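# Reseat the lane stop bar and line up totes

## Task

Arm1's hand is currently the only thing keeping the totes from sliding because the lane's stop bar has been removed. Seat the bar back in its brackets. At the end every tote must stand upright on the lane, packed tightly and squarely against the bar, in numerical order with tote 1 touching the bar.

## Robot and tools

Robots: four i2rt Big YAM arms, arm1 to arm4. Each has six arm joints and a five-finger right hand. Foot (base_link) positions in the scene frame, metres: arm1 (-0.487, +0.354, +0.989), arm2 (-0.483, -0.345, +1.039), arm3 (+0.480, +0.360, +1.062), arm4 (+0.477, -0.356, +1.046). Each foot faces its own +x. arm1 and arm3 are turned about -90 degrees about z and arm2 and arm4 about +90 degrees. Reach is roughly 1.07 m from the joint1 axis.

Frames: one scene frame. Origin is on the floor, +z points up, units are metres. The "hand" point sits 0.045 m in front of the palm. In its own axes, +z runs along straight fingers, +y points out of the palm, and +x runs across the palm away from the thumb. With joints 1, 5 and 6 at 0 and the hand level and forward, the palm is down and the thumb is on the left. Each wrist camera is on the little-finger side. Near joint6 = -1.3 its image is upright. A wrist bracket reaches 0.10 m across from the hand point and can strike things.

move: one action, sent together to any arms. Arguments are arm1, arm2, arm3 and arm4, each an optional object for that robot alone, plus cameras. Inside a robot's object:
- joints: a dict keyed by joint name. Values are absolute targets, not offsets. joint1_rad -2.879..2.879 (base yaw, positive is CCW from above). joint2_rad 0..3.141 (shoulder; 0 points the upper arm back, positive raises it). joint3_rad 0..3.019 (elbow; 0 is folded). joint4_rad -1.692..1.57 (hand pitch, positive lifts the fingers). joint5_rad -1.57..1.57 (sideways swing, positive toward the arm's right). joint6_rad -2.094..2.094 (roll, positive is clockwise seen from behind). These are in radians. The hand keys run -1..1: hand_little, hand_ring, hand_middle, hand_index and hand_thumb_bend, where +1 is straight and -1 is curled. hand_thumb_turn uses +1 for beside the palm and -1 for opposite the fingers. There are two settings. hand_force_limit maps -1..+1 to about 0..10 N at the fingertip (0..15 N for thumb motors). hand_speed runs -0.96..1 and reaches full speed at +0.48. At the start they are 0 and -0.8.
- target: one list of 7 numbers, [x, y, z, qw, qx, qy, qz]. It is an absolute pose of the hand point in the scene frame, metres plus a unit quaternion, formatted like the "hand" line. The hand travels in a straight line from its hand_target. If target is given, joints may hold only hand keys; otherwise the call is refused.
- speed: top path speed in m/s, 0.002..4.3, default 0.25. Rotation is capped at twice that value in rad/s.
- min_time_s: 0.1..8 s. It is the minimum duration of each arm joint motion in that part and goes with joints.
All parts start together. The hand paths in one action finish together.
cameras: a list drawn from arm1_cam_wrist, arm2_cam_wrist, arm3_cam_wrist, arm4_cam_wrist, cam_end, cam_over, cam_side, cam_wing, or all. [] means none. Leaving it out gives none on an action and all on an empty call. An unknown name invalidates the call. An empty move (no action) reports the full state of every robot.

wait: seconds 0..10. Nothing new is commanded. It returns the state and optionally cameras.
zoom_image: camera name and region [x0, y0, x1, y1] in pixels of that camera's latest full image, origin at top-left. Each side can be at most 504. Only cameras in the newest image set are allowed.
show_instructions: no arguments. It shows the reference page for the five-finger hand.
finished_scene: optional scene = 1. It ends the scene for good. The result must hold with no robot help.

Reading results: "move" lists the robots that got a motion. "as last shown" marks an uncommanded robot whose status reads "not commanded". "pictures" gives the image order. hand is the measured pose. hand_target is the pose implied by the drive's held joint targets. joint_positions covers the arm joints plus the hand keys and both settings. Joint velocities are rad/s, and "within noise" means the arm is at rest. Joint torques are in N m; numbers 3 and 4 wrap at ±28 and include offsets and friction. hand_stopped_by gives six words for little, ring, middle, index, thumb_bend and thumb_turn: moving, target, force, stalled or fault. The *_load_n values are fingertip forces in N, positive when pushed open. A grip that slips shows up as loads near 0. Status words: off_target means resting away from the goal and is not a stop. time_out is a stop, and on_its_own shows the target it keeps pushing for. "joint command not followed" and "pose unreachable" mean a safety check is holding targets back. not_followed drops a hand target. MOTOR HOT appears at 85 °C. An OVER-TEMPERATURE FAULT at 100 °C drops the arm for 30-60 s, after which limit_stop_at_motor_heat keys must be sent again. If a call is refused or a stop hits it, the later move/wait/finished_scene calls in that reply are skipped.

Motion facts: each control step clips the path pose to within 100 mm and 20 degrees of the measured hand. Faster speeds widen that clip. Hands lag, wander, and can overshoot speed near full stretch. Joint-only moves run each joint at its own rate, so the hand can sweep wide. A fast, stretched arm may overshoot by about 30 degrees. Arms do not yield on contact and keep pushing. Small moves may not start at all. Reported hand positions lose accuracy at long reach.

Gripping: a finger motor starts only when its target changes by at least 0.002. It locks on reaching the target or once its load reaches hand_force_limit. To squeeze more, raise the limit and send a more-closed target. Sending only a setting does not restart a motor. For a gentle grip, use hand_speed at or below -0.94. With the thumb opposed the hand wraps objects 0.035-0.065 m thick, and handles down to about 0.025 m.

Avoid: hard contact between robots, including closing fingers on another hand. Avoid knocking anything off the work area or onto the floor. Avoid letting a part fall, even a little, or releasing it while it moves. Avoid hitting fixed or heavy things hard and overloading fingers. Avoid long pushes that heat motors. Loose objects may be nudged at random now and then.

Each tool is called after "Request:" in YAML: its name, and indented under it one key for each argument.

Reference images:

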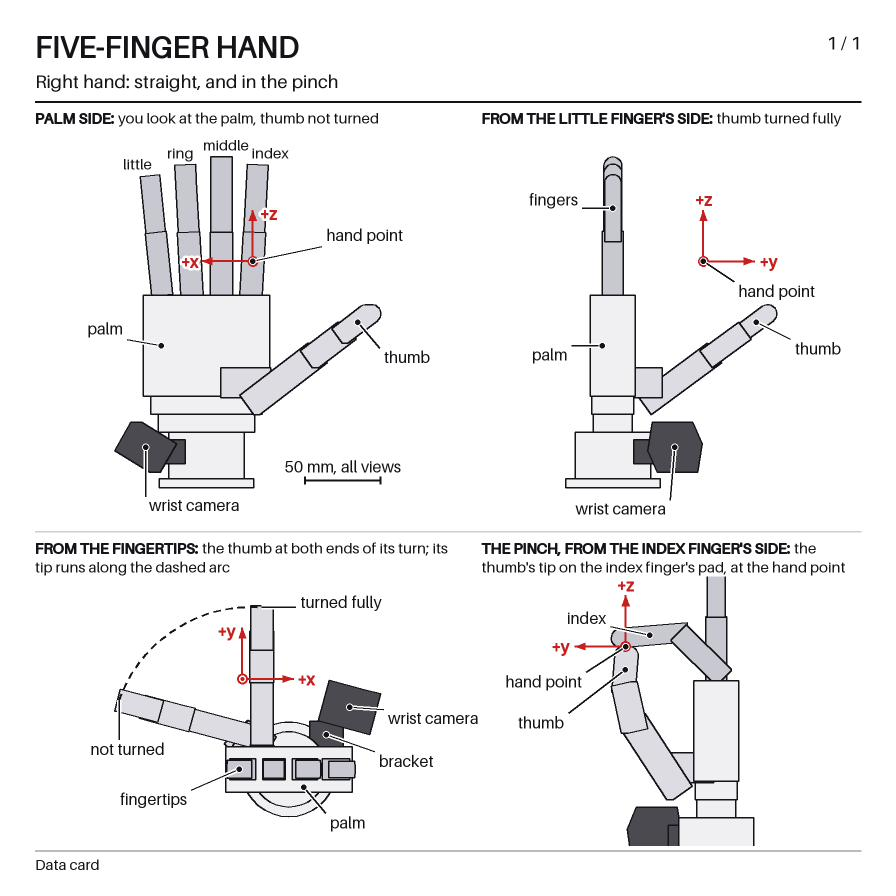

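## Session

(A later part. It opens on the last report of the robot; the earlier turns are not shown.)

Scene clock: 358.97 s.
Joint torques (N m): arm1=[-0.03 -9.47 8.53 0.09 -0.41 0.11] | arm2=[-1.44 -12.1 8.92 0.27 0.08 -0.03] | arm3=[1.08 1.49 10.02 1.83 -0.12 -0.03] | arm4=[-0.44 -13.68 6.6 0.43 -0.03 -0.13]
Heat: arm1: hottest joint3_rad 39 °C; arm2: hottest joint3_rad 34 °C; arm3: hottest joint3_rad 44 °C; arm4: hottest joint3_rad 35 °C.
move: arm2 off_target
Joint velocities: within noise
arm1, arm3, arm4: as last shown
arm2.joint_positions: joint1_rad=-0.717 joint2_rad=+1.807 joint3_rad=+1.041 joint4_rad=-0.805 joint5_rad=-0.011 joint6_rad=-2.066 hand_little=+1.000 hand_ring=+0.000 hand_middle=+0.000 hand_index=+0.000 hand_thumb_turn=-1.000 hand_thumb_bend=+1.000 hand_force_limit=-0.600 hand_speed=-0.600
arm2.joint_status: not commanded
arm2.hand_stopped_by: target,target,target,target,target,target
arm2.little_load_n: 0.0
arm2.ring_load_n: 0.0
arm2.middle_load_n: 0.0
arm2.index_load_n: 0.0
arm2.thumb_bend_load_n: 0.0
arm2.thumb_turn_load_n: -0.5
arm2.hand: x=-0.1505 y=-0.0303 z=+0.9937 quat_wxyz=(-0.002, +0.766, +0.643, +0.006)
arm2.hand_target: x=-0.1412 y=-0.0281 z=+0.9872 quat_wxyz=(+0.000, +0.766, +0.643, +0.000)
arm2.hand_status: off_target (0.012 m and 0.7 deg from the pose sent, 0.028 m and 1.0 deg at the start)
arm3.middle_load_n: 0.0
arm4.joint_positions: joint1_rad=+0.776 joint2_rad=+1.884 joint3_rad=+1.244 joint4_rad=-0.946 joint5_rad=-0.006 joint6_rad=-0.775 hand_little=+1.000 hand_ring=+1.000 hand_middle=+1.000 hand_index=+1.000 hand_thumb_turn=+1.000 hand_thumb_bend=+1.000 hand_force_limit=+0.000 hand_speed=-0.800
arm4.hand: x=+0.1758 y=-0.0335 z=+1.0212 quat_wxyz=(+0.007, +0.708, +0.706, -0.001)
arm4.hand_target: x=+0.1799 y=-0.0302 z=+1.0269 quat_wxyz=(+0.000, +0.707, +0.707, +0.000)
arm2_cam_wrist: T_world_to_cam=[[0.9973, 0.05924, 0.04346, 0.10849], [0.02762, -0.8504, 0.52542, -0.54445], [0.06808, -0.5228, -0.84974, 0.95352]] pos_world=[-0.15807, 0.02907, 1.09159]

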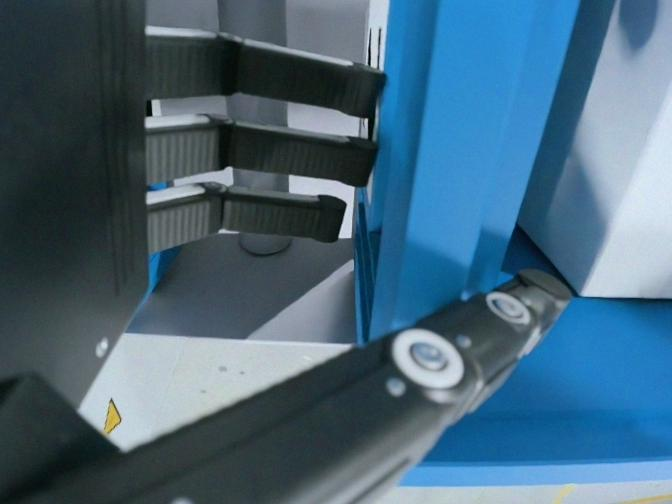

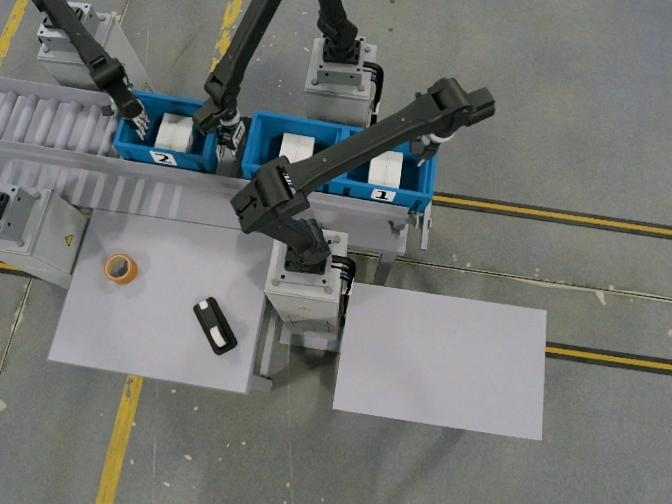

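Request:
move:
  arm1: {"target": [-0.90, 0.02, 1.05, 0.1228, 0.6964, 0.6964, 0.1228], "speed": 0.25}
  arm2: {"target": [-0.168, -0.028, 0.987, 0, 0.7660, 0.6428, 0], "speed": 0.05}
  cameras: ["arm1_cam_wrist", "arm2_cam_wrist"]

Request:
zoom_image:
  camera: "arm1_cam_wrist"
  region: [280, 0, 500, 200]

Scene clock: 369.80 s.
Joint torques (N m): arm1=[-2.08 -23.59 10.66 -0.81 -0.11 -0.1] | arm2=[0.67 -14.8 5.18 0.95 -0.17 0.18] | arm3=[1.2 1.61 10.04 1.78 -0.12 -0.03] | arm4=[-0.5 -13.74 6.71 0.57 -0.02 -0.08]
Heat: arm1: hottest joint3_rad 40 °C; arm2: hottest joint3_rad 35 °C; arm3: hottest joint3_rad 44 °C; arm4: hottest joint3_rad 34 °C.
move: arm1 off_target; arm2 done
Joint velocities: within noise
arm1.joint_positions: joint1_rad=-1.081 joint2_rad=+2.127 joint3_rad=+1.746 joint4_rad=-1.534 joint5_rad=-0.179 joint6_rad=+0.492 hand_little=+1.000 hand_ring=+1.000 hand_middle=+1.000 hand_index=+1.000 hand_thumb_turn=+1.000 hand_thumb_bend=+1.000 hand_force_limit=+0.000 hand_speed=+0.000
arm1.joint_status: not commanded
arm1.hand_stopped_by: target,target,target,target,target,target
arm1.little_load_n: 0.0
arm1.ring_load_n: 0.0
arm1.middle_load_n: 0.0
arm1.index_load_n: 0.0
arm1.thumb_bend_load_n: 0.0
arm1.thumb_turn_load_n: 0.0
arm1.hand: x=-0.8854 y=+0.0205 z=+1.0371 quat_wxyz=(-0.127, -0.695, -0.694, -0.139)
arm1.hand_target: x=-0.8995 y=+0.0204 z=+1.0501 quat_wxyz=(-0.123, -0.697, -0.696, -0.123)
arm1.hand_status: off_target (0.019 m and 1.9 deg from the pose sent, 0.343 m and 21.3 deg at the start)
arm2.joint_positions: joint1_rad=-0.695 joint2_rad=+1.803 joint3_rad=+1.031 joint4_rad=-0.805 joint5_rad=-0.005 joint6_rad=-2.040 hand_little=+1.000 hand_ring=+0.000 hand_middle=+0.000 hand_index=+0.000 hand_thumb_turn=-1.000 hand_thumb_bend=+1.000 hand_force_limit=-0.600 hand_speed=-0.600
arm2.joint_status: not commanded
arm2.hand_stopped_by: target,target,target,target,target,target
arm2.little_load_n: 0.0
arm2.ring_load_n: 0.0
arm2.middle_load_n: -0.5
arm2.index_load_n: 0.0
arm2.thumb_bend_load_n: 1.0
arm2.thumb_turn_load_n: 0.0
arm2.hand: x=-0.1606 y=-0.0289 z=+0.9926 quat_wxyz=(+0.002, +0.767, +0.642, +0.003)
arm2.hand_target: x=-0.1679 y=-0.0280 z=+0.9871 quat_wxyz=(+0.000, +0.766, +0.643, +0.000)
arm2.hand_status: done (0.009 m and 0.4 deg from the pose sent, 0.019 m and 0.6 deg at the start)
arm3, arm4: as last shown
arm4.joint_positions: joint1_rad=+0.776 joint2_rad=+1.881 joint3_rad=+1.244 joint4_rad=-0.946 joint5_rad=-0.006 joint6_rad=-0.776 hand_little=+1.000 hand_ring=+1.000 hand_middle=+1.000 hand_index=+1.000 hand_thumb_turn=+1.000 hand_thumb_bend=+1.000 hand_force_limit=+0.000 hand_speed=-0.800
arm4.hand: x=+0.1754 y=-0.0331 z=+1.0225 quat_wxyz=(+0.005, +0.707, +0.707, -0.001)
arm4.hand_target: x=+0.1799 y=-0.0301 z=+1.0269 quat_wxyz=(+0.000, +0.707, +0.707, +0.000)
arm1_cam_wrist: T_world_to_cam=[[0.88011, 0.25437, 0.40088, 0.35104], [-0.00889, -0.83539, 0.54959, -0.56072], [0.47469, -0.48727, -0.73297, 1.30542]] pos_world=[-0.93361, 0.07837, 1.12427]
arm2_cam_wrist: T_world_to_cam=[[0.99744, 0.05647, 0.04383, 0.1181], [0.02441, -0.84539, 0.5336, -0.55097], [0.06718, -0.53116, -0.8446, 0.94856]] pos_world=[-0.16807, 0.03138, 1.08997]

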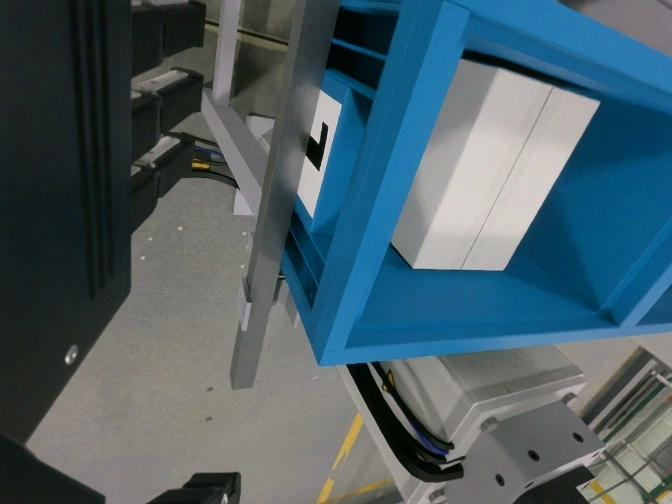

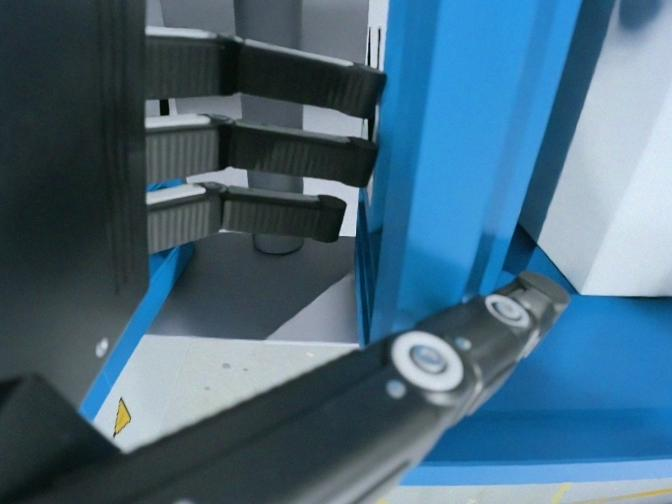

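Scaled by 2.291 from the camera's image (finer frame: 960x720).

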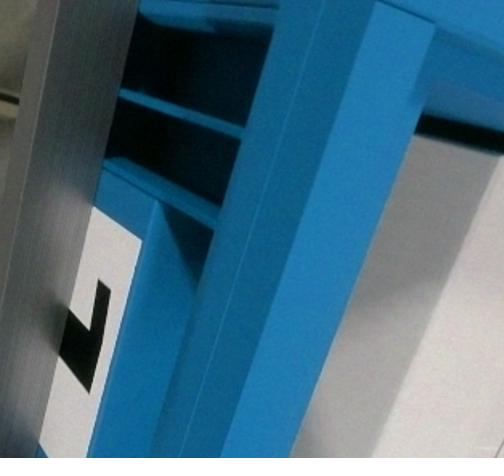

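Request:
move:
  arm2: {"target": [-0.180, -0.026, 0.998, 0, 0.7660, 0.6428, 0], "speed": 0.05}
  cameras: ["arm2_cam_wrist"]

Request:
zoom_image:
  camera: "arm2_cam_wrist"
  region: [140, 0, 460, 260]

Scene clock: 380.30 s.
Joint torques (N m): arm1=[-2.02 -23.59 10.67 -0.8 -0.11 -0.1] | arm2=[1.14 -15.74 5.19 0.05 -0.21 0.28] | arm3=[1.2 1.67 10 1.76 -0.14 -0.03] | arm4=[-0.26 -13.68 6.58 0.34 0.13 -0.08]
Heat: arm1: hottest joint3_rad 39 °C; arm2: hottest joint3_rad 34 °C; arm3: hottest joint3_rad 45 °C; arm4: hottest joint3_rad 34 °C.
move: arm2 off_target
Joint velocities: within noise
arm1, arm3: as last shown
arm2.joint_positions: joint1_rad=-0.673 joint2_rad=+1.787 joint3_rad=+1.023 joint4_rad=-0.805 joint5_rad=-0.005 joint6_rad=-2.025 hand_little=+1.000 hand_ring=+0.000 hand_middle=+0.000 hand_index=+0.000 hand_thumb_turn=-1.000 hand_thumb_bend=+1.000 hand_force_limit=-0.600 hand_speed=-0.600
arm2.joint_status: not commanded
arm2.hand_stopped_by: target,target,target,target,target,target
arm2.little_load_n: 0.0
arm2.ring_load_n: 0.0
arm2.middle_load_n: 0.0
arm2.index_load_n: 0.0
arm2.thumb_bend_load_n: 0.5
arm2.thumb_turn_load_n: 0.0
arm2.hand: x=-0.1688 y=-0.0239 z=+0.9972 quat_wxyz=(+0.001, +0.764, +0.645, +0.007)
arm2.hand_target: x=-0.1797 y=-0.0260 z=+0.9979 quat_wxyz=(+0.000, +0.766, +0.643, +0.000)
arm2.hand_status: off_target (0.011 m and 0.9 deg from the pose sent, 0.020 m and 0.4 deg at the start)
arm4.joint_positions: joint1_rad=+0.776 joint2_rad=+1.881 joint3_rad=+1.244 joint4_rad=-0.944 joint5_rad=-0.012 joint6_rad=-0.776 hand_little=+1.000 hand_ring=+1.000 hand_middle=+1.000 hand_index=+1.000 hand_thumb_turn=+1.000 hand_thumb_bend=+1.000 hand_force_limit=+0.000 hand_speed=-0.800
arm4.joint_status: not commanded
arm4.hand_stopped_by: target,target,target,target,target,target
arm4.little_load_n: 0.0
arm4.ring_load_n: 0.0
arm4.middle_load_n: 0.0
arm4.index_load_n: 0.0
arm4.thumb_bend_load_n: 0.0
arm4.thumb_turn_load_n: 0.0
arm4.hand: x=+0.1743 y=-0.0334 z=+1.0222 quat_wxyz=(+0.004, +0.707, +0.707, -0.004)
arm4.hand_target: x=+0.1799 y=-0.0302 z=+1.0269 quat_wxyz=(+0.000, +0.707, +0.707, +0.000)
arm4.hand_status: not commanded
arm2_cam_wrist: T_world_to_cam=[[0.99682, 0.06272, 0.0492, 0.12052], [0.02734, -0.84873, 0.52812, -0.54312], [0.07488, -0.5251, -0.84774, 0.96017]] pos_world=[-0.17719, 0.03567, 1.09488]

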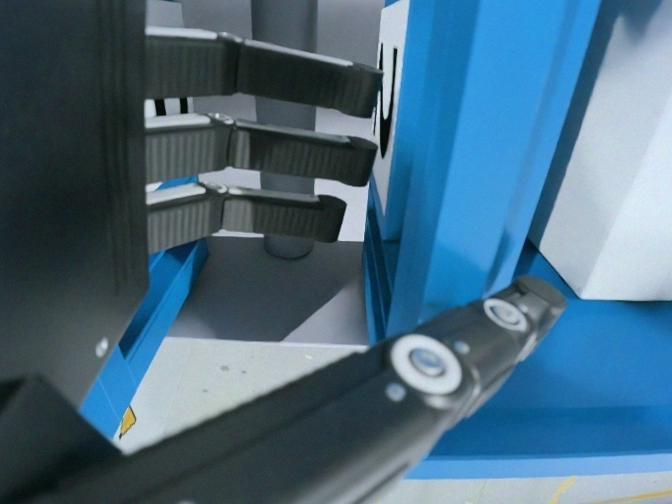

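Scaled by 1.575 from the camera's image (finer frame: 960x720).

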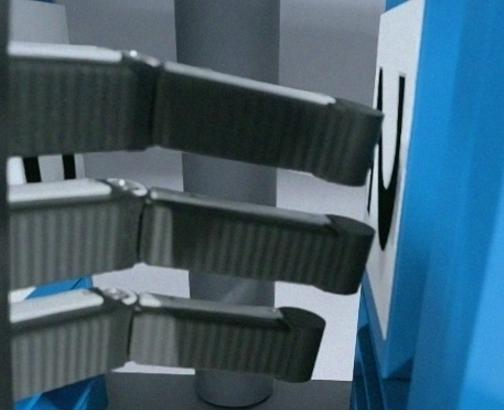

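Request:
move:
  arm2: {"target": [-0.182, -0.026, 1.006, 0, 0.7660, 0.6428, 0], "speed": 0.05}

Request:
move:
  arm2: {"target": [-0.150, -0.026, 1.003, 0, 0.7660, 0.6428, 0], "speed": 0.04}
  cameras: ["arm2_cam_wrist", "cam_over"]

Request:
zoom_image:
  camera: "arm2_cam_wrist"
  region: [140, 0, 460, 260]

Scene clock: 383.23 s.
Joint torques (N m): arm1=[-2.02 -23.59 10.67 -0.83 -0.11 -0.09] | arm2=[1.44 -16.09 5.45 -0.09 -0.18 0.29] | arm3=[1.03 1.44 9.99 1.7 -0.12 -0.04] | arm4=[0.32 -13.57 6.57 0.38 0.15 -0.09]
Heat: arm1: hottest joint3_rad 39 °C; arm2: hottest joint3_rad 34 °C; arm3: hottest joint3_rad 45 °C; arm4: hottest joint3_rad 34 °C.
move: arm2 off_target
Joint velocities: within noise
arm1, arm3, arm4: as last shown
arm2.joint_positions: joint1_rad=-0.673 joint2_rad=+1.773 joint3_rad=+1.023 joint4_rad=-0.819 joint5_rad=-0.005 joint6_rad=-2.022 hand_little=+1.000 hand_ring=+0.000 hand_middle=+0.000 hand_index=+0.000 hand_thumb_turn=-1.000 hand_thumb_bend=+1.000 hand_force_limit=-0.600 hand_speed=-0.600
arm2.joint_status: not commanded
arm2.hand_stopped_by: target,target,target,target,target,target
arm2.little_load_n: 0.0
arm2.ring_load_n: 0.0
arm2.middle_load_n: 0.0
arm2.index_load_n: 0.0
arm2.thumb_bend_load_n: 0.0
arm2.thumb_turn_load_n: 0.0
arm2.hand: x=-0.1698 y=-0.0252 z=+1.0030 quat_wxyz=(+0.001, +0.765, +0.644, +0.007)
arm2.hand_target: x=-0.1817 y=-0.0261 z=+1.0057 quat_wxyz=(+0.000, +0.766, +0.643, +0.000)
arm2.hand_status: off_target (0.013 m and 0.8 deg from the pose sent, 0.016 m and 0.9 deg at the start)
arm4.joint_positions: joint1_rad=+0.776 joint2_rad=+1.881 joint3_rad=+1.244 joint4_rad=-0.944 joint5_rad=-0.011 joint6_rad=-0.776 hand_little=+1.000 hand_ring=+1.000 hand_middle=+1.000 hand_index=+1.000 hand_thumb_turn=+1.000 hand_thumb_bend=+1.000 hand_force_limit=+0.000 hand_speed=-0.800
arm4.hand: x=+0.1744 y=-0.0333 z=+1.0223 quat_wxyz=(+0.004, +0.707, +0.707, -0.003)
pictures: none

Scene clock: 384.57 s.
Joint torques (N m): arm1=[-2.02 -23.59 10.66 -0.81 -0.11 -0.09] | arm2=[-1.49 -12.98 9.66 0.12 -0.04 -0.06] | arm3=[1.2 1.55 10.04 1.73 -0.14 -0.03] | arm4=[0.09 -13.63 6.83 0.18 0.12 -0.08]
Heat: arm1: hottest joint3_rad 39 °C; arm2: hottest joint3_rad 34 °C; arm3: hottest joint3_rad 45 °C; arm4: hottest joint3_rad 34 °C.
move: arm2 off_target
Joint velocities: within noise
arm1, arm3, arm4: as last shown
arm2.joint_positions: joint1_rad=-0.704 joint2_rad=+1.783 joint3_rad=+1.031 joint4_rad=-0.836 joint5_rad=-0.008 joint6_rad=-2.045 hand_little=+1.000 hand_ring=+0.000 hand_middle=+0.000 hand_index=+0.000 hand_thumb_turn=-1.000 hand_thumb_bend=+1.000 hand_force_limit=-0.600 hand_speed=-0.600
arm2.joint_status: not commanded
arm2.hand_stopped_by: target,target,target,target,target,target
arm2.little_load_n: 0.0
arm2.ring_load_n: 0.0
arm2.middle_load_n: 0.0
arm2.index_load_n: 0.0
arm2.thumb_bend_load_n: -0.5
arm2.thumb_turn_load_n: 0.0
arm2.hand: x=-0.1607 y=-0.0349 z=+1.0014 quat_wxyz=(+0.002, +0.768, +0.641, -0.003)
arm2.hand_target: x=-0.1502 y=-0.0263 z=+1.0032 quat_wxyz=(+0.000, +0.766, +0.643, +0.000)
arm2.hand_status: off_target (0.014 m and 0.5 deg from the pose sent, 0.020 m and 0.8 deg at the start)
arm2_cam_wrist: T_world_to_cam=[[0.99803, 0.05238, 0.03452, 0.12745], [0.02559, -0.8423, 0.5384, -0.56525], [0.05728, -0.53646, -0.84198, 0.94841]] pos_world=[-0.16705, 0.026, 1.09847]

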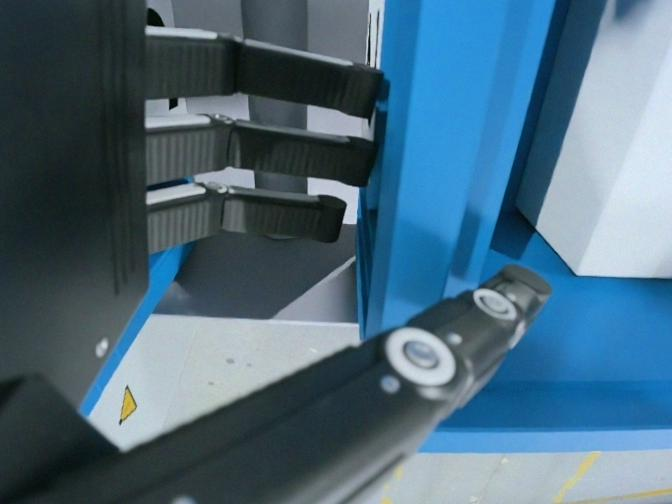

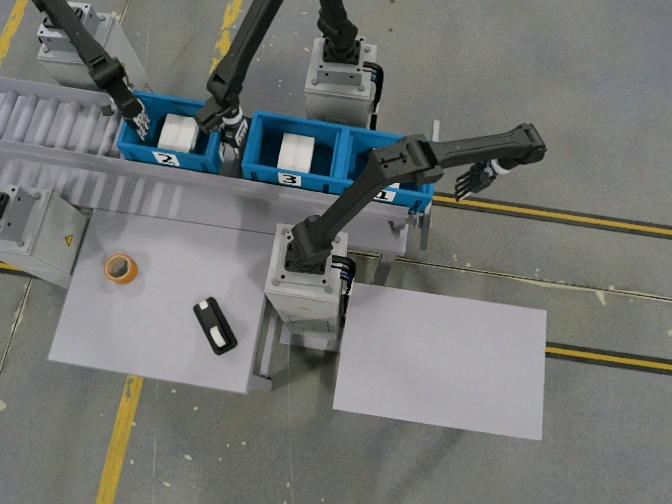

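Scaled by 1.575 from the camera's image (finer frame: 960x720).

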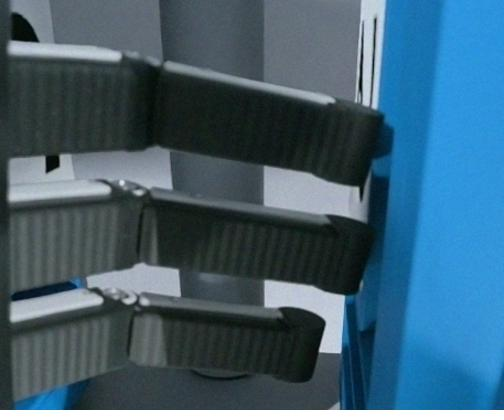

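Request:
move:
  arm2: {"target": [-0.146, -0.014, 1.003, 0, 0.7660, 0.6428, 0], "speed": 0.04}
  cameras: ["arm2_cam_wrist"]

Request:
zoom_image:
  camera: "arm2_cam_wrist"
  region: [140, 0, 460, 260]

Scene clock: 387.10 s.
Joint torques (N m): arm1=[-2.08 -23.59 10.67 -0.8 -0.11 -0.09] | arm2=[-0.38 -14.04 9.69 0.02 -0.02 0.03] | arm3=[0.97 1.79 10.02 1.81 -0.12 -0.03] | arm4=[0.56 -13.22 6.58 0.18 0.14 -0.11]
Heat: arm1: hottest joint3_rad 39 °C; arm2: hottest joint3_rad 34 °C; arm3: hottest joint3_rad 45 °C; arm4: hottest joint3_rad 34 °C.
move: arm2 off_target
Joint velocities: within noise
arm1, arm3, arm4: as last shown
arm2.joint_positions: joint1_rad=-0.704 joint2_rad=+1.807 joint3_rad=+1.069 joint4_rad=-0.850 joint5_rad=-0.009 joint6_rad=-2.046 hand_little=+1.000 hand_ring=+0.000 hand_middle=+0.000 hand_index=+0.000 hand_thumb_turn=-1.000 hand_thumb_bend=+1.000 hand_force_limit=-0.600 hand_speed=-0.600
arm2.joint_status: not commanded
arm2.hand_stopped_by: target,target,target,target,target,target
arm2.little_load_n: 0.0
arm2.ring_load_n: 0.0
arm2.middle_load_n: 0.0
arm2.index_load_n: 0.0
arm2.thumb_bend_load_n: 0.0
arm2.thumb_turn_load_n: 0.0
arm2.hand: x=-0.1533 y=-0.0250 z=+1.0018 quat_wxyz=(+0.002, +0.768, +0.641, -0.002)
arm2.hand_target: x=-0.1462 y=-0.0141 z=+1.0031 quat_wxyz=(+0.000, +0.766, +0.643, +0.000)
arm2.hand_status: off_target (0.013 m and 0.4 deg from the pose sent, 0.026 m and 0.5 deg at the start)
arm4.ring_load_n: 0.5
arm4.index_load_n: -0.5
arm2_cam_wrist: T_world_to_cam=[[0.99799, 0.05312, 0.03442, 0.11961], [0.02629, -0.84257, 0.53794, -0.55677], [0.05758, -0.53596, -0.84228, 0.95393]] pos_world=[-0.15965, 0.03579, 1.09887]

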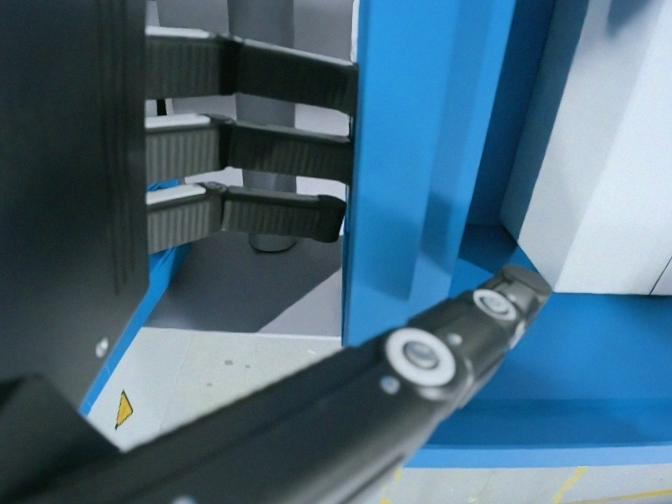

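Scaled by 1.575 from the camera's image (finer frame: 960x720).

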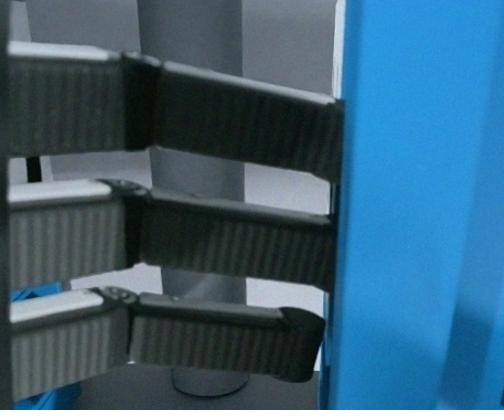

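Request:
move:
  arm2: {"target": [-0.134, -0.012, 1.003, 0, 0.7660, 0.6428, 0], "speed": 0.04}
  cameras: ["arm2_cam_wrist"]

Request:
zoom_image:
  camera: "arm2_cam_wrist"
  region: [140, 0, 460, 260]

Scene clock: 389.20 s.
Joint torques (N m): arm1=[-2.02 -23.65 10.66 -0.81 -0.11 -0.1] | arm2=[-1.26 -14.04 9.76 0.09 0.01 -0.07] | arm3=[1.2 1.79 10.03 1.78 -0.14 -0.03] | arm4=[0.21 -14.21 6.43 0.03 0.17 -0.08]
Heat: arm1: hottest joint3_rad 39 °C; arm2: hottest joint3_rad 34 °C; arm3: hottest joint3_rad 45 °C; arm4: hottest joint3_rad 34 °C.
move: arm2 off_target
Joint velocities: within noise
arm1, arm4: as last shown
arm2.joint_positions: joint1_rad=-0.712 joint2_rad=+1.824 joint3_rad=+1.097 joint4_rad=-0.860 joint5_rad=-0.009 joint6_rad=-2.054 hand_little=+1.000 hand_ring=+0.000 hand_middle=+0.000 hand_index=+0.000 hand_thumb_turn=-1.000 hand_thumb_bend=+1.000 hand_force_limit=-0.600 hand_speed=-0.600
arm2.joint_status: not commanded
arm2.hand_stopped_by: target,target,target,target,target,target
arm2.little_load_n: 0.0
arm2.ring_load_n: 0.0
arm2.middle_load_n: 0.0
arm2.index_load_n: 0.0
arm2.thumb_bend_load_n: 0.0
arm2.thumb_turn_load_n: 0.0
arm2.hand: x=-0.1452 y=-0.0200 z=+1.0021 quat_wxyz=(+0.001, +0.767, +0.641, -0.002)
arm2.hand_target: x=-0.1341 y=-0.0122 z=+1.0032 quat_wxyz=(+0.000, +0.766, +0.643, +0.001)
arm2.hand_status: off_target (0.014 m and 0.4 deg from the pose sent, 0.023 m and 0.4 deg at the start)
arm3.joint_positions: joint1_rad=+0.859 joint2_rad=+0.647 joint3_rad=+1.405 joint4_rad=-1.258 joint5_rad=-0.253 joint6_rad=-1.430 hand_little=+1.000 hand_ring=+1.000 hand_middle=+1.000 hand_index=+1.000 hand_thumb_turn=+1.000 hand_thumb_bend=+1.000 hand_force_limit=+0.000 hand_speed=-0.800
arm3.joint_status: not commanded
arm3.hand_stopped_by: target,target,target,target,target,target
arm3.little_load_n: 0.0
arm3.ring_load_n: 0.0
arm3.middle_load_n: 0.0
arm3.index_load_n: 0.0
arm3.thumb_bend_load_n: 0.0
arm3.thumb_turn_load_n: 0.0
arm3.hand: x=+0.6672 y=+0.1753 z=+1.5705 quat_wxyz=(+0.036, +0.799, -0.304, +0.517)
arm3.hand_target: x=+0.6666 y=+0.1756 z=+1.5831 quat_wxyz=(+0.041, +0.793, -0.300, +0.528)
arm3.hand_status: not commanded
arm4.little_load_n: -0.5
arm4.ring_load_n: 0.0
arm4.index_load_n: 0.0
arm2_cam_wrist: T_world_to_cam=[[0.99794, 0.05393, 0.03463, 0.11108], [0.02689, -0.84277, 0.5376, -0.55252], [0.05818, -0.53557, -0.84249, 0.95679]] pos_world=[-0.15166, 0.04079, 1.09927]

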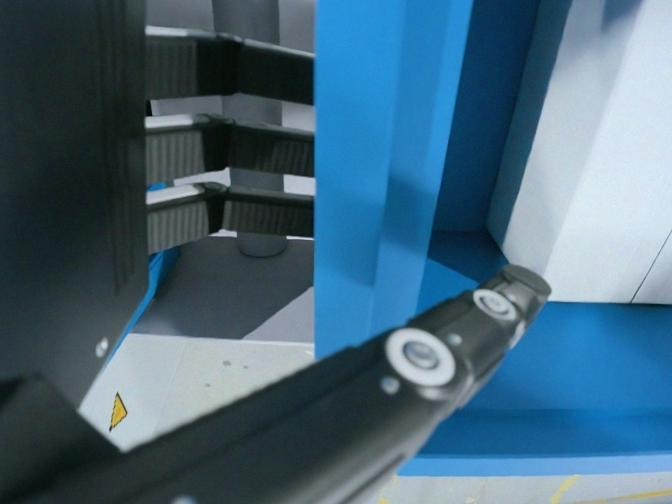

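Scaled by 1.575 from the camera's image (finer frame: 960x720).

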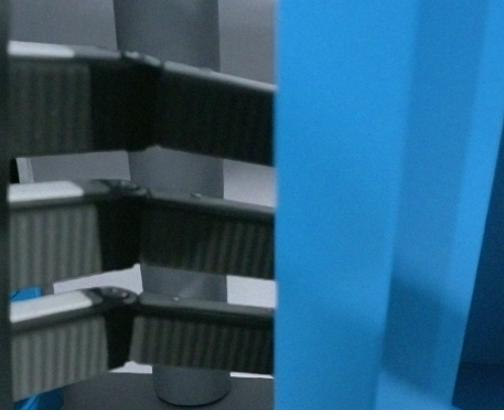

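Request:
move:
  arm2: {"target": [-0.133, -0.012, 1.012, 0, 0.7660, 0.6428, 0], "speed": 0.04}

Request:
move:
  arm2: {"joints": {"hand_speed": -0.9, "hand_force_limit": -0.5, "hand_thumb_bend": -0.2}}
  cameras: ["arm2_cam_wrist"]

Scene clock: 391.30 s.
Joint torques (N m): arm1=[-2.08 -23.59 10.67 -0.81 -0.11 -0.09] | arm2=[-1.32 -15.38 9.8 0.03 0 -0.06] | arm3=[1.32 1.49 9.95 1.73 -0.13 -0.04] | arm4=[0.09 -13.8 6.53 0.31 0.08 -0.1]
Heat: arm1: hottest joint3_rad 39 °C; arm2: hottest joint3_rad 34 °C; arm3: hottest joint3_rad 45 °C; arm4: hottest joint3_rad 34 °C.
move: arm2 off_target
Joint velocities: within noise
arm1, arm3, arm4: as last shown
arm2.joint_positions: joint1_rad=-0.712 joint2_rad=+1.824 joint3_rad=+1.106 joint4_rad=-0.883 joint5_rad=-0.009 joint6_rad=-2.056 hand_little=+1.000 hand_ring=+0.000 hand_middle=+0.000 hand_index=+0.000 hand_thumb_turn=-1.000 hand_thumb_bend=+1.000 hand_force_limit=-0.600 hand_speed=-0.600
arm2.joint_status: not commanded
arm2.hand_stopped_by: target,target,target,target,target,target
arm2.little_load_n: 0.0
arm2.ring_load_n: 0.0
arm2.middle_load_n: 0.0
arm2.index_load_n: 0.5
arm2.thumb_bend_load_n: 0.0
arm2.thumb_turn_load_n: 0.0
arm2.hand: x=-0.1461 y=-0.0214 z=+1.0047 quat_wxyz=(+0.003, +0.767, +0.642, -0.009)
arm2.hand_target: x=-0.1331 y=-0.0123 z=+1.0123 quat_wxyz=(+0.000, +0.766, +0.643, +0.000)
arm2.hand_status: off_target (0.018 m and 1.1 deg from the pose sent, 0.018 m and 0.4 deg at the start)
arm4.little_load_n: 0.0
arm4.index_load_n: -0.5
pictures: none

Scene clock: 396.33 s.
Joint torques (N m): arm1=[-2.02 -23.53 10.66 -0.81 -0.11 -0.1] | arm2=[-0.44 -15.21 9.14 0.1 -0.2 -0.03] | arm3=[1.08 1.79 10.06 1.77 -0.12 -0.04] | arm4=[0.32 -14.04 6.71 0.49 0.16 -0.08]
Heat: arm1: hottest joint3_rad 39 °C; arm2: hottest joint3_rad 34 °C; arm3: hottest joint3_rad 45 °C; arm4: hottest joint3_rad 34 °C.
move: arm2 off_target
Joint velocities: within noise
arm1, arm3, arm4: as last shown
arm1.thumb_bend_load_n: -0.5
arm2.joint_positions: joint1_rad=-0.720 joint2_rad=+1.824 joint3_rad=+1.114 joint4_rad=-0.883 joint5_rad=-0.004 joint6_rad=-2.059 hand_little=+1.000 hand_ring=+0.000 hand_middle=+0.000 hand_index=+0.000 hand_thumb_turn=-1.000 hand_thumb_bend=+0.440 hand_force_limit=-0.500 hand_speed=-0.900
arm2.joint_status: hand_thumb_bend off_target (ended at +0.440, target -0.200); the others done
arm2.hand_stopped_by: target,target,target,target,force,target
arm2.little_load_n: 0.0
arm2.ring_load_n: 0.0
arm2.middle_load_n: 1.0
arm2.index_load_n: 0.0
arm2.thumb_bend_load_n: 4.0
arm2.thumb_turn_load_n: 0.5
arm2.hand: x=-0.1400 y=-0.0212 z=+1.0074 quat_wxyz=(+0.004, +0.768, +0.640, -0.005)
arm2.hand_target: x=-0.1332 y=-0.0123 z=+1.0123 quat_wxyz=(+0.000, +0.766, +0.643, +0.000)
arm2.hand_status: not commanded
arm4.joint_positions: joint1_rad=+0.776 joint2_rad=+1.881 joint3_rad=+1.244 joint4_rad=-0.944 joint5_rad=-0.012 joint6_rad=-0.776 hand_little=+1.000 hand_ring=+1.000 hand_middle=+1.000 hand_index=+1.000 hand_thumb_turn=+1.000 hand_thumb_bend=+1.000 hand_force_limit=+0.000 hand_speed=-0.800
arm4.index_load_n: 0.0
arm4.thumb_turn_load_n: 0.5
arm4.hand: x=+0.1743 y=-0.0334 z=+1.0222 quat_wxyz=(+0.004, +0.707, +0.707, -0.004)
arm2_cam_wrist: T_world_to_cam=[[0.99811, 0.05113, 0.03405, 0.10633], [0.02439, -0.83853, 0.54432, -0.56354], [0.05638, -0.54246, -0.83819, 0.95544]] pos_world=[-0.14625, 0.04031, 1.10396]

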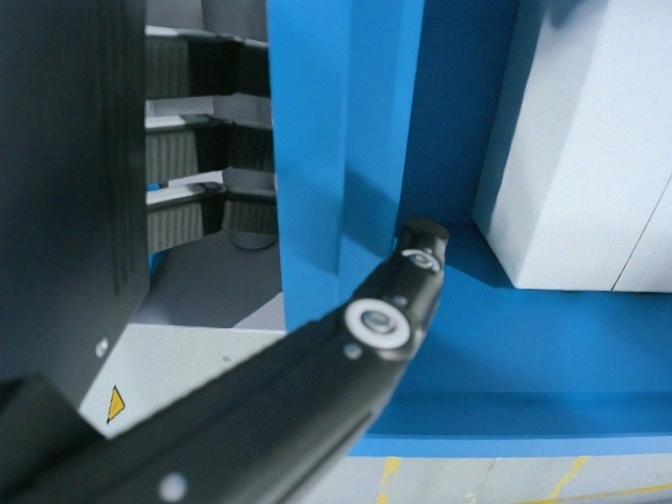

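Request:
move:
  arm4: {"target": [0.160, -0.030, 1.025, 0, 0.7071, 0.7071, 0], "speed": 0.03}
  arm2: {"joints": {"hand_speed": -0.9, "hand_force_limit": -0.2, "hand_thumb_bend": -0.3}}
  cameras: ["arm2_cam_wrist", "cam_over"]

Request:
move:
  arm4: {"target": [0.155, -0.030, 1.20, 0, 0.7071, 0.7071, 0], "speed": 0.15}
  arm1: {"target": [-0.72, 0.14, 1.36, 0, 0.7071, 0.7071, 0], "speed": 0.25}
  cameras: ["arm2_cam_wrist", "cam_over", "cam_side"]

Scene clock: 398.83 s.
Joint torques (N m): arm1=[-2.02 -23.59 10.67 -0.83 -0.11 -0.1] | arm2=[-0.62 -15.15 9.18 0.2 -0.13 -0.02] | arm3=[1.2 1.38 10.03 1.83 -0.12 -0.03] | arm4=[2.14 -11.11 10.24 -0.09 0.04 0.07]
Heat: arm1: hottest joint3_rad 40 °C; arm2: hottest joint3_rad 35 °C; arm3: hottest joint3_rad 45 °C; arm4: hottest joint3_rad 34 °C.
move: arm2 off_target; arm4 off_target
Joint velocities: within noise
arm1.joint_positions: joint1_rad=-1.081 joint2_rad=+2.127 joint3_rad=+1.746 joint4_rad=-1.534 joint5_rad=-0.179 joint6_rad=+0.492 hand_little=+1.000 hand_ring=+1.000 hand_middle=+1.000 hand_index=+1.000 hand_thumb_turn=+1.000 hand_thumb_bend=+1.000 hand_force_limit=+0.000 hand_speed=+0.000
arm1.joint_status: not commanded
arm1.hand_stopped_by: target,target,target,target,target,target
arm1.little_load_n: 0.0
arm1.ring_load_n: 0.0
arm1.middle_load_n: 0.0
arm1.index_load_n: 0.0
arm1.thumb_bend_load_n: 0.0
arm1.thumb_turn_load_n: 0.0
arm1.hand: x=-0.8854 y=+0.0205 z=+1.0371 quat_wxyz=(-0.127, -0.695, -0.694, -0.139)
arm1.hand_target: x=-0.8995 y=+0.0204 z=+1.0501 quat_wxyz=(-0.123, -0.697, -0.696, -0.123)
arm1.hand_status: not commanded
arm2.joint_positions: joint1_rad=-0.720 joint2_rad=+1.824 joint3_rad=+1.114 joint4_rad=-0.887 joint5_rad=-0.006 joint6_rad=-2.061 hand_little=+1.000 hand_ring=+0.000 hand_middle=+0.000 hand_index=+0.000 hand_thumb_turn=-1.000 hand_thumb_bend=+0.429 hand_force_limit=-0.200 hand_speed=-0.900
arm2.joint_status: hand_thumb_bend off_target (ended at +0.429, target -0.300); the others done
arm2.hand_stopped_by: target,target,target,target,force,target
arm2.little_load_n: 0.0
arm2.ring_load_n: 0.0
arm2.middle_load_n: 1.0
arm2.index_load_n: 0.5
arm2.thumb_bend_load_n: 5.0
arm2.thumb_turn_load_n: 0.0
arm2.hand: x=-0.1409 y=-0.0217 z=+1.0073 quat_wxyz=(+0.004, +0.768, +0.641, -0.007)
arm2.hand_target: x=-0.1333 y=-0.0122 z=+1.0123 quat_wxyz=(+0.000, +0.766, +0.643, +0.000)
arm2.hand_status: not commanded
arm3: as last shown
arm4.joint_positions: joint1_rad=+0.786 joint2_rad=+1.881 joint3_rad=+1.244 joint4_rad=-0.944 joint5_rad=-0.008 joint6_rad=-0.768 hand_little=+1.000 hand_ring=+1.000 hand_middle=+1.000 hand_index=+1.000 hand_thumb_turn=+1.000 hand_thumb_bend=+1.000 hand_force_limit=+0.000 hand_speed=-0.800
arm4.joint_status: not commanded
arm4.hand_stopped_by: target,target,target,target,target,target
arm4.little_load_n: 0.0
arm4.ring_load_n: 0.0
arm4.middle_load_n: 0.0
arm4.index_load_n: 0.0
arm4.thumb_bend_load_n: -0.5
arm4.thumb_turn_load_n: 0.0
arm4.hand: x=+0.1714 y=-0.0363 z=+1.0223 quat_wxyz=(+0.004, +0.707, +0.708, -0.002)
arm4.hand_target: x=+0.1601 y=-0.0303 z=+1.0251 quat_wxyz=(+0.000, +0.707, +0.707, +0.000)
arm4.hand_status: off_target (0.013 m and 0.6 deg from the pose sent, 0.015 m and 0.7 deg at the start)
arm2_cam_wrist: T_world_to_cam=[[0.99816, 0.05258, 0.03007, 0.11129], [0.02768, -0.8375, 0.54573, -0.56479], [0.05388, -0.5439, -0.83742, 0.95398]] pos_world=[-0.14685, 0.04001, 1.10376]

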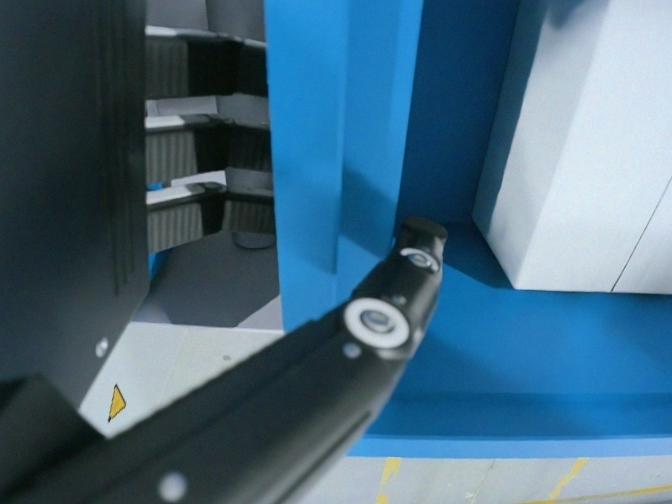

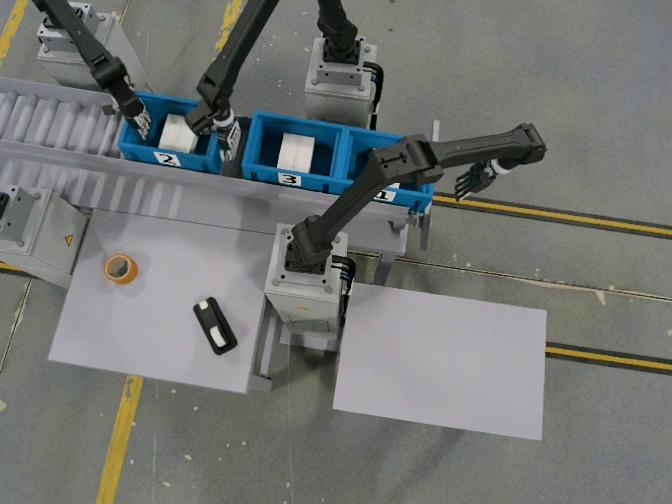

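Scene clock: 401.30 s.
Joint torques (N m): arm1=[-1.2 -7.88 8.61 0.38 0.02 0.09] | arm2=[-0.97 -15.15 9.11 0.25 -0.05 0.03] | arm3=[1.26 1.38 10.02 1.77 -0.12 -0.04] | arm4=[1.85 -13.16 13 0.05 -0.03 0.05]
Heat: arm1: hottest joint3_rad 40 °C; arm2: hottest joint3_rad 35 °C; arm3: hottest joint3_rad 45 °C; arm4: hottest joint3_rad 35 °C.
move: arm1 off_target; arm4 off_target
Joint velocities: within noise
arm1.joint_positions: joint1_rad=-1.081 joint2_rad=+1.136 joint3_rad=+1.498 joint4_rad=-1.684 joint5_rad=-0.051 joint6_rad=+0.520 hand_little=+1.000 hand_ring=+1.000 hand_middle=+1.000 hand_index=+1.000 hand_thumb_turn=+1.000 hand_thumb_bend=+1.000 hand_force_limit=+0.000 hand_speed=+0.000
arm1.joint_status: not commanded
arm1.hand_stopped_by: target,target,target,target,target,target
arm1.little_load_n: 0.0
arm1.ring_load_n: 0.0
arm1.middle_load_n: 0.0
arm1.index_load_n: 0.0
arm1.thumb_bend_load_n: -0.5
arm1.thumb_turn_load_n: 0.0
arm1.hand: x=-0.7199 y=+0.1388 z=+1.3613 quat_wxyz=(+0.013, -0.697, -0.705, +0.127)
arm1.hand_target: x=-0.7202 y=+0.1399 z=+1.3592 quat_wxyz=(+0.012, -0.701, -0.702, +0.121)
arm1.hand_status: off_target (0.002 m and 14.7 deg from the pose sent, 0.382 m and 21.7 deg at the start; a joint's target at an end of its range on 43 of 74 steps)
arm2, arm3: as last shown
arm2.joint_positions: joint1_rad=-0.720 joint2_rad=+1.824 joint3_rad=+1.115 joint4_rad=-0.891 joint5_rad=-0.008 joint6_rad=-2.064 hand_little=+1.000 hand_ring=+0.000 hand_middle=+0.000 hand_index=+0.000 hand_thumb_turn=-1.000 hand_thumb_bend=+0.429 hand_force_limit=-0.200 hand_speed=-0.900
arm2.middle_load_n: 0.5
arm2.index_load_n: 0.0
arm2.thumb_bend_load_n: 3.0
arm2.hand: x=-0.1415 y=-0.0218 z=+1.0073 quat_wxyz=(+0.003, +0.767, +0.642, -0.009)
arm2.hand_target: x=-0.1332 y=-0.0122 z=+1.0123 quat_wxyz=(+0.000, +0.766, +0.643, +0.000)
arm4.joint_positions: joint1_rad=+0.795 joint2_rad=+1.737 joint3_rad=+1.481 joint4_rad=-1.373 joint5_rad=-0.007 joint6_rad=-0.760 hand_little=+1.000 hand_ring=+1.000 hand_middle=+1.000 hand_index=+1.000 hand_thumb_turn=+1.000 hand_thumb_bend=+1.000 hand_force_limit=+0.000 hand_speed=-0.800
arm4.joint_status: not commanded
arm4.hand_stopped_by: target,target,target,target,target,target
arm4.little_load_n: 0.0
arm4.ring_load_n: 0.0
arm4.middle_load_n: 0.0
arm4.index_load_n: 0.0
arm4.thumb_bend_load_n: 0.0
arm4.thumb_turn_load_n: 0.0
arm4.hand: x=+0.1689 y=-0.0408 z=+1.1784 quat_wxyz=(+0.029, +0.706, +0.707, +0.000)
arm4.hand_target: x=+0.1559 y=-0.0308 z=+1.2001 quat_wxyz=(+0.000, +0.707, +0.707, +0.000)
arm4.hand_status: off_target (0.028 m and 3.3 deg from the pose sent, 0.179 m and 0.6 deg at the start)
arm2_cam_wrist: T_world_to_cam=[[0.99811, 0.05563, 0.02625, 0.11587], [0.03228, -0.8369, 0.5464, -0.56492], [0.05236, -0.54452, -0.83711, 0.95356]] pos_world=[-0.14735, 0.04001, 1.10386]

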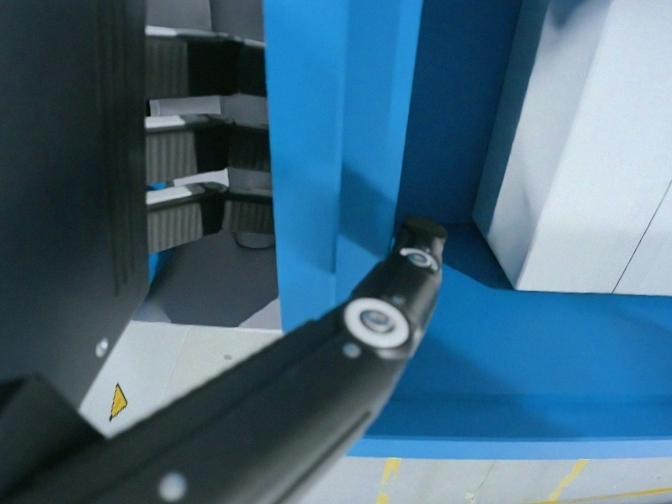

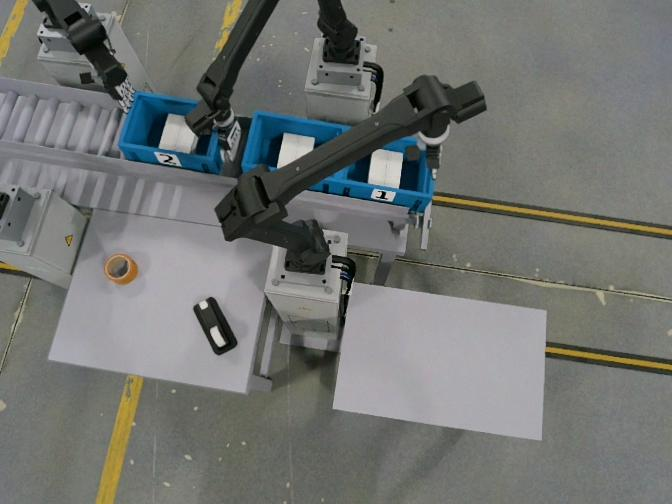

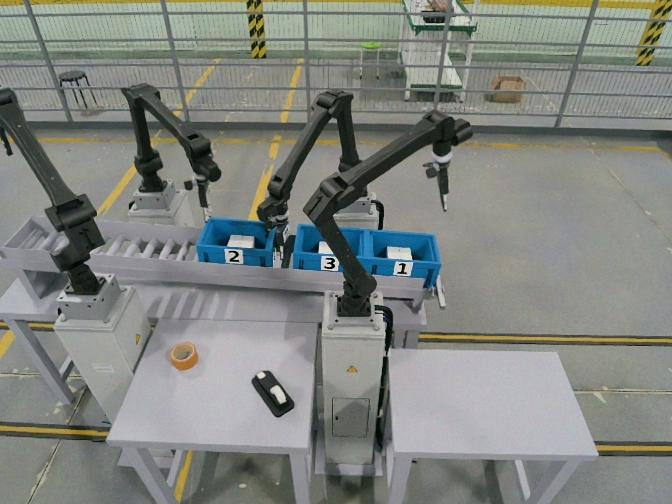

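Request:
move:
  arm4: {"target": [0.38, -0.15, 1.38, 0, 0.7071, 0.7071, 0], "speed": 0.25}
  arm1: {"joints": {"joint1_rad": 0.95, "joint5_rad": 0.0, "joint6_rad": -0.45}, "min_time_s": 4}
  cameras: ["cam_over", "cam_side", "arm1_cam_wrist"]

Scene clock: 408.70 s.
Joint torques (N m): arm1=[-0.21 -8.06 8.64 0.39 0.09 -0.11] | arm2=[-0.73 -15.27 9.14 0.34 -0.06 0.01] | arm3=[1.49 1.49 10 1.8 -0.14 -0.02] | arm4=[0.62 -1.79 8.49 0.59 -0.01 -0.12]
Heat: arm1: hottest joint3_rad 40 °C; arm2: hottest joint3_rad 35 °C; arm3: hottest joint3_rad 45 °C; arm4: hottest joint3_rad 36 °C.
move: arm1 done; arm4 off_target
Joint velocities: within noise
arm1.joint_positions: joint1_rad=+0.940 joint2_rad=+1.136 joint3_rad=+1.498 joint4_rad=-1.684 joint5_rad=-0.002 joint6_rad=-0.441 hand_little=+1.000 hand_ring=+1.000 hand_middle=+1.000 hand_index=+1.000 hand_thumb_turn=+1.000 hand_thumb_bend=+1.000 hand_force_limit=+0.000 hand_speed=+0.000
arm1.joint_status: all done
arm1.hand_stopped_by: target,target,target,target,target,target
arm1.little_load_n: 0.0
arm1.ring_load_n: 0.0
arm1.middle_load_n: 0.0
arm1.index_load_n: 0.0
arm1.thumb_bend_load_n: 0.0
arm1.thumb_turn_load_n: 0.0
arm1.hand: x=-0.2500 y=+0.1948 z=+1.3473 quat_wxyz=(-0.033, +0.645, -0.755, +0.115)
arm1.hand_target: x=-0.2499 y=+0.1968 z=+1.3456 quat_wxyz=(-0.030, +0.653, -0.749, +0.109)
arm1.hand_status: not commanded
arm2, arm3: as last shown
arm4.joint_positions: joint1_rad=+0.581 joint2_rad=+0.965 joint3_rad=+1.310 joint4_rad=-1.674 joint5_rad=+0.017 joint6_rad=-0.961 hand_little=+1.000 hand_ring=+1.000 hand_middle=+1.000 hand_index=+1.000 hand_thumb_turn=+1.000 hand_thumb_bend=+1.000 hand_force_limit=+0.000 hand_speed=-0.800
arm4.joint_status: not commanded
arm4.hand_stopped_by: target,target,target,target,target,target
arm4.little_load_n: 0.0
arm4.ring_load_n: 0.0
arm4.middle_load_n: 0.0
arm4.index_load_n: 0.0
arm4.thumb_bend_load_n: 0.0
arm4.thumb_turn_load_n: 0.0
arm4.hand: x=+0.3768 y=-0.1499 z=+1.3820 quat_wxyz=(-0.117, +0.706, +0.698, +0.032)
arm4.hand_target: x=+0.3798 y=-0.1496 z=+1.3790 quat_wxyz=(-0.110, +0.705, +0.700, +0.033)
arm4.hand_status: off_target (0.004 m and 14.0 deg from the pose sent, 0.312 m and 3.3 deg at the start; a joint's target at an end of its range on 67 of 96 steps)
pictures: arm1_cam_wrist, cam_over, cam_side
arm1_cam_wrist: T_world_to_cam=[[-0.98372, -0.11243, -0.14019, -0.04227], [-0.15921, 0.90705, 0.38977, -0.74161], [0.08334, 0.40574, -0.91018, 1.28305]] pos_world=[-0.26658, 0.14734, 1.45094]

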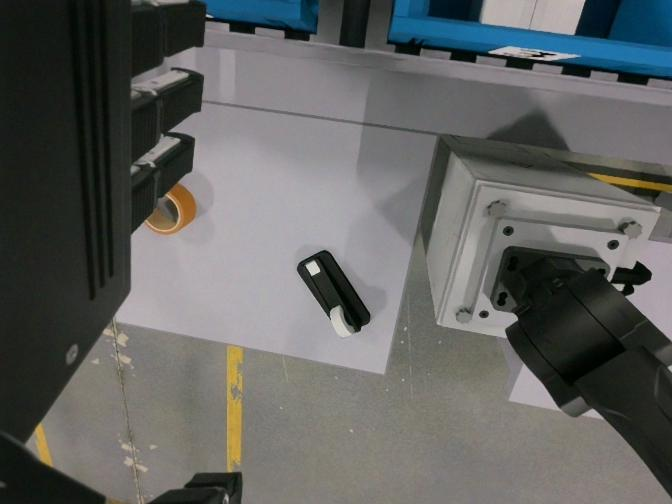

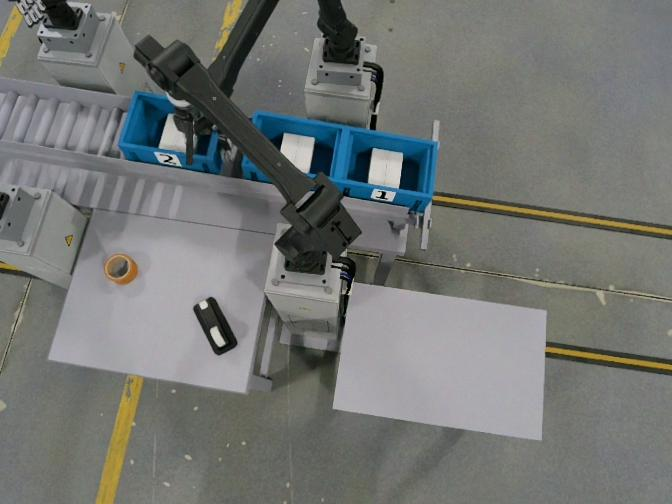

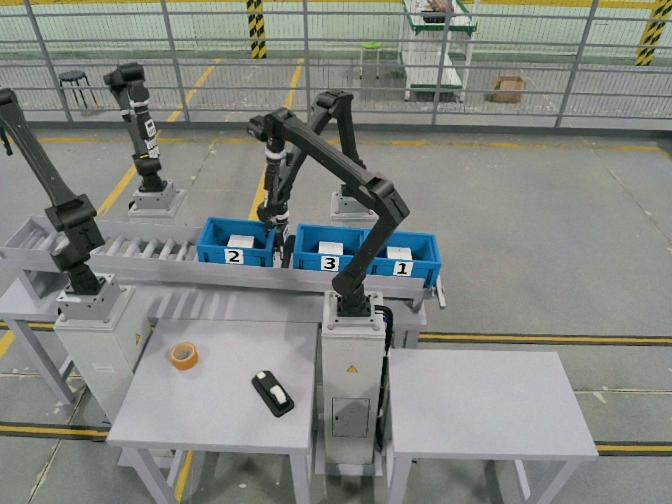

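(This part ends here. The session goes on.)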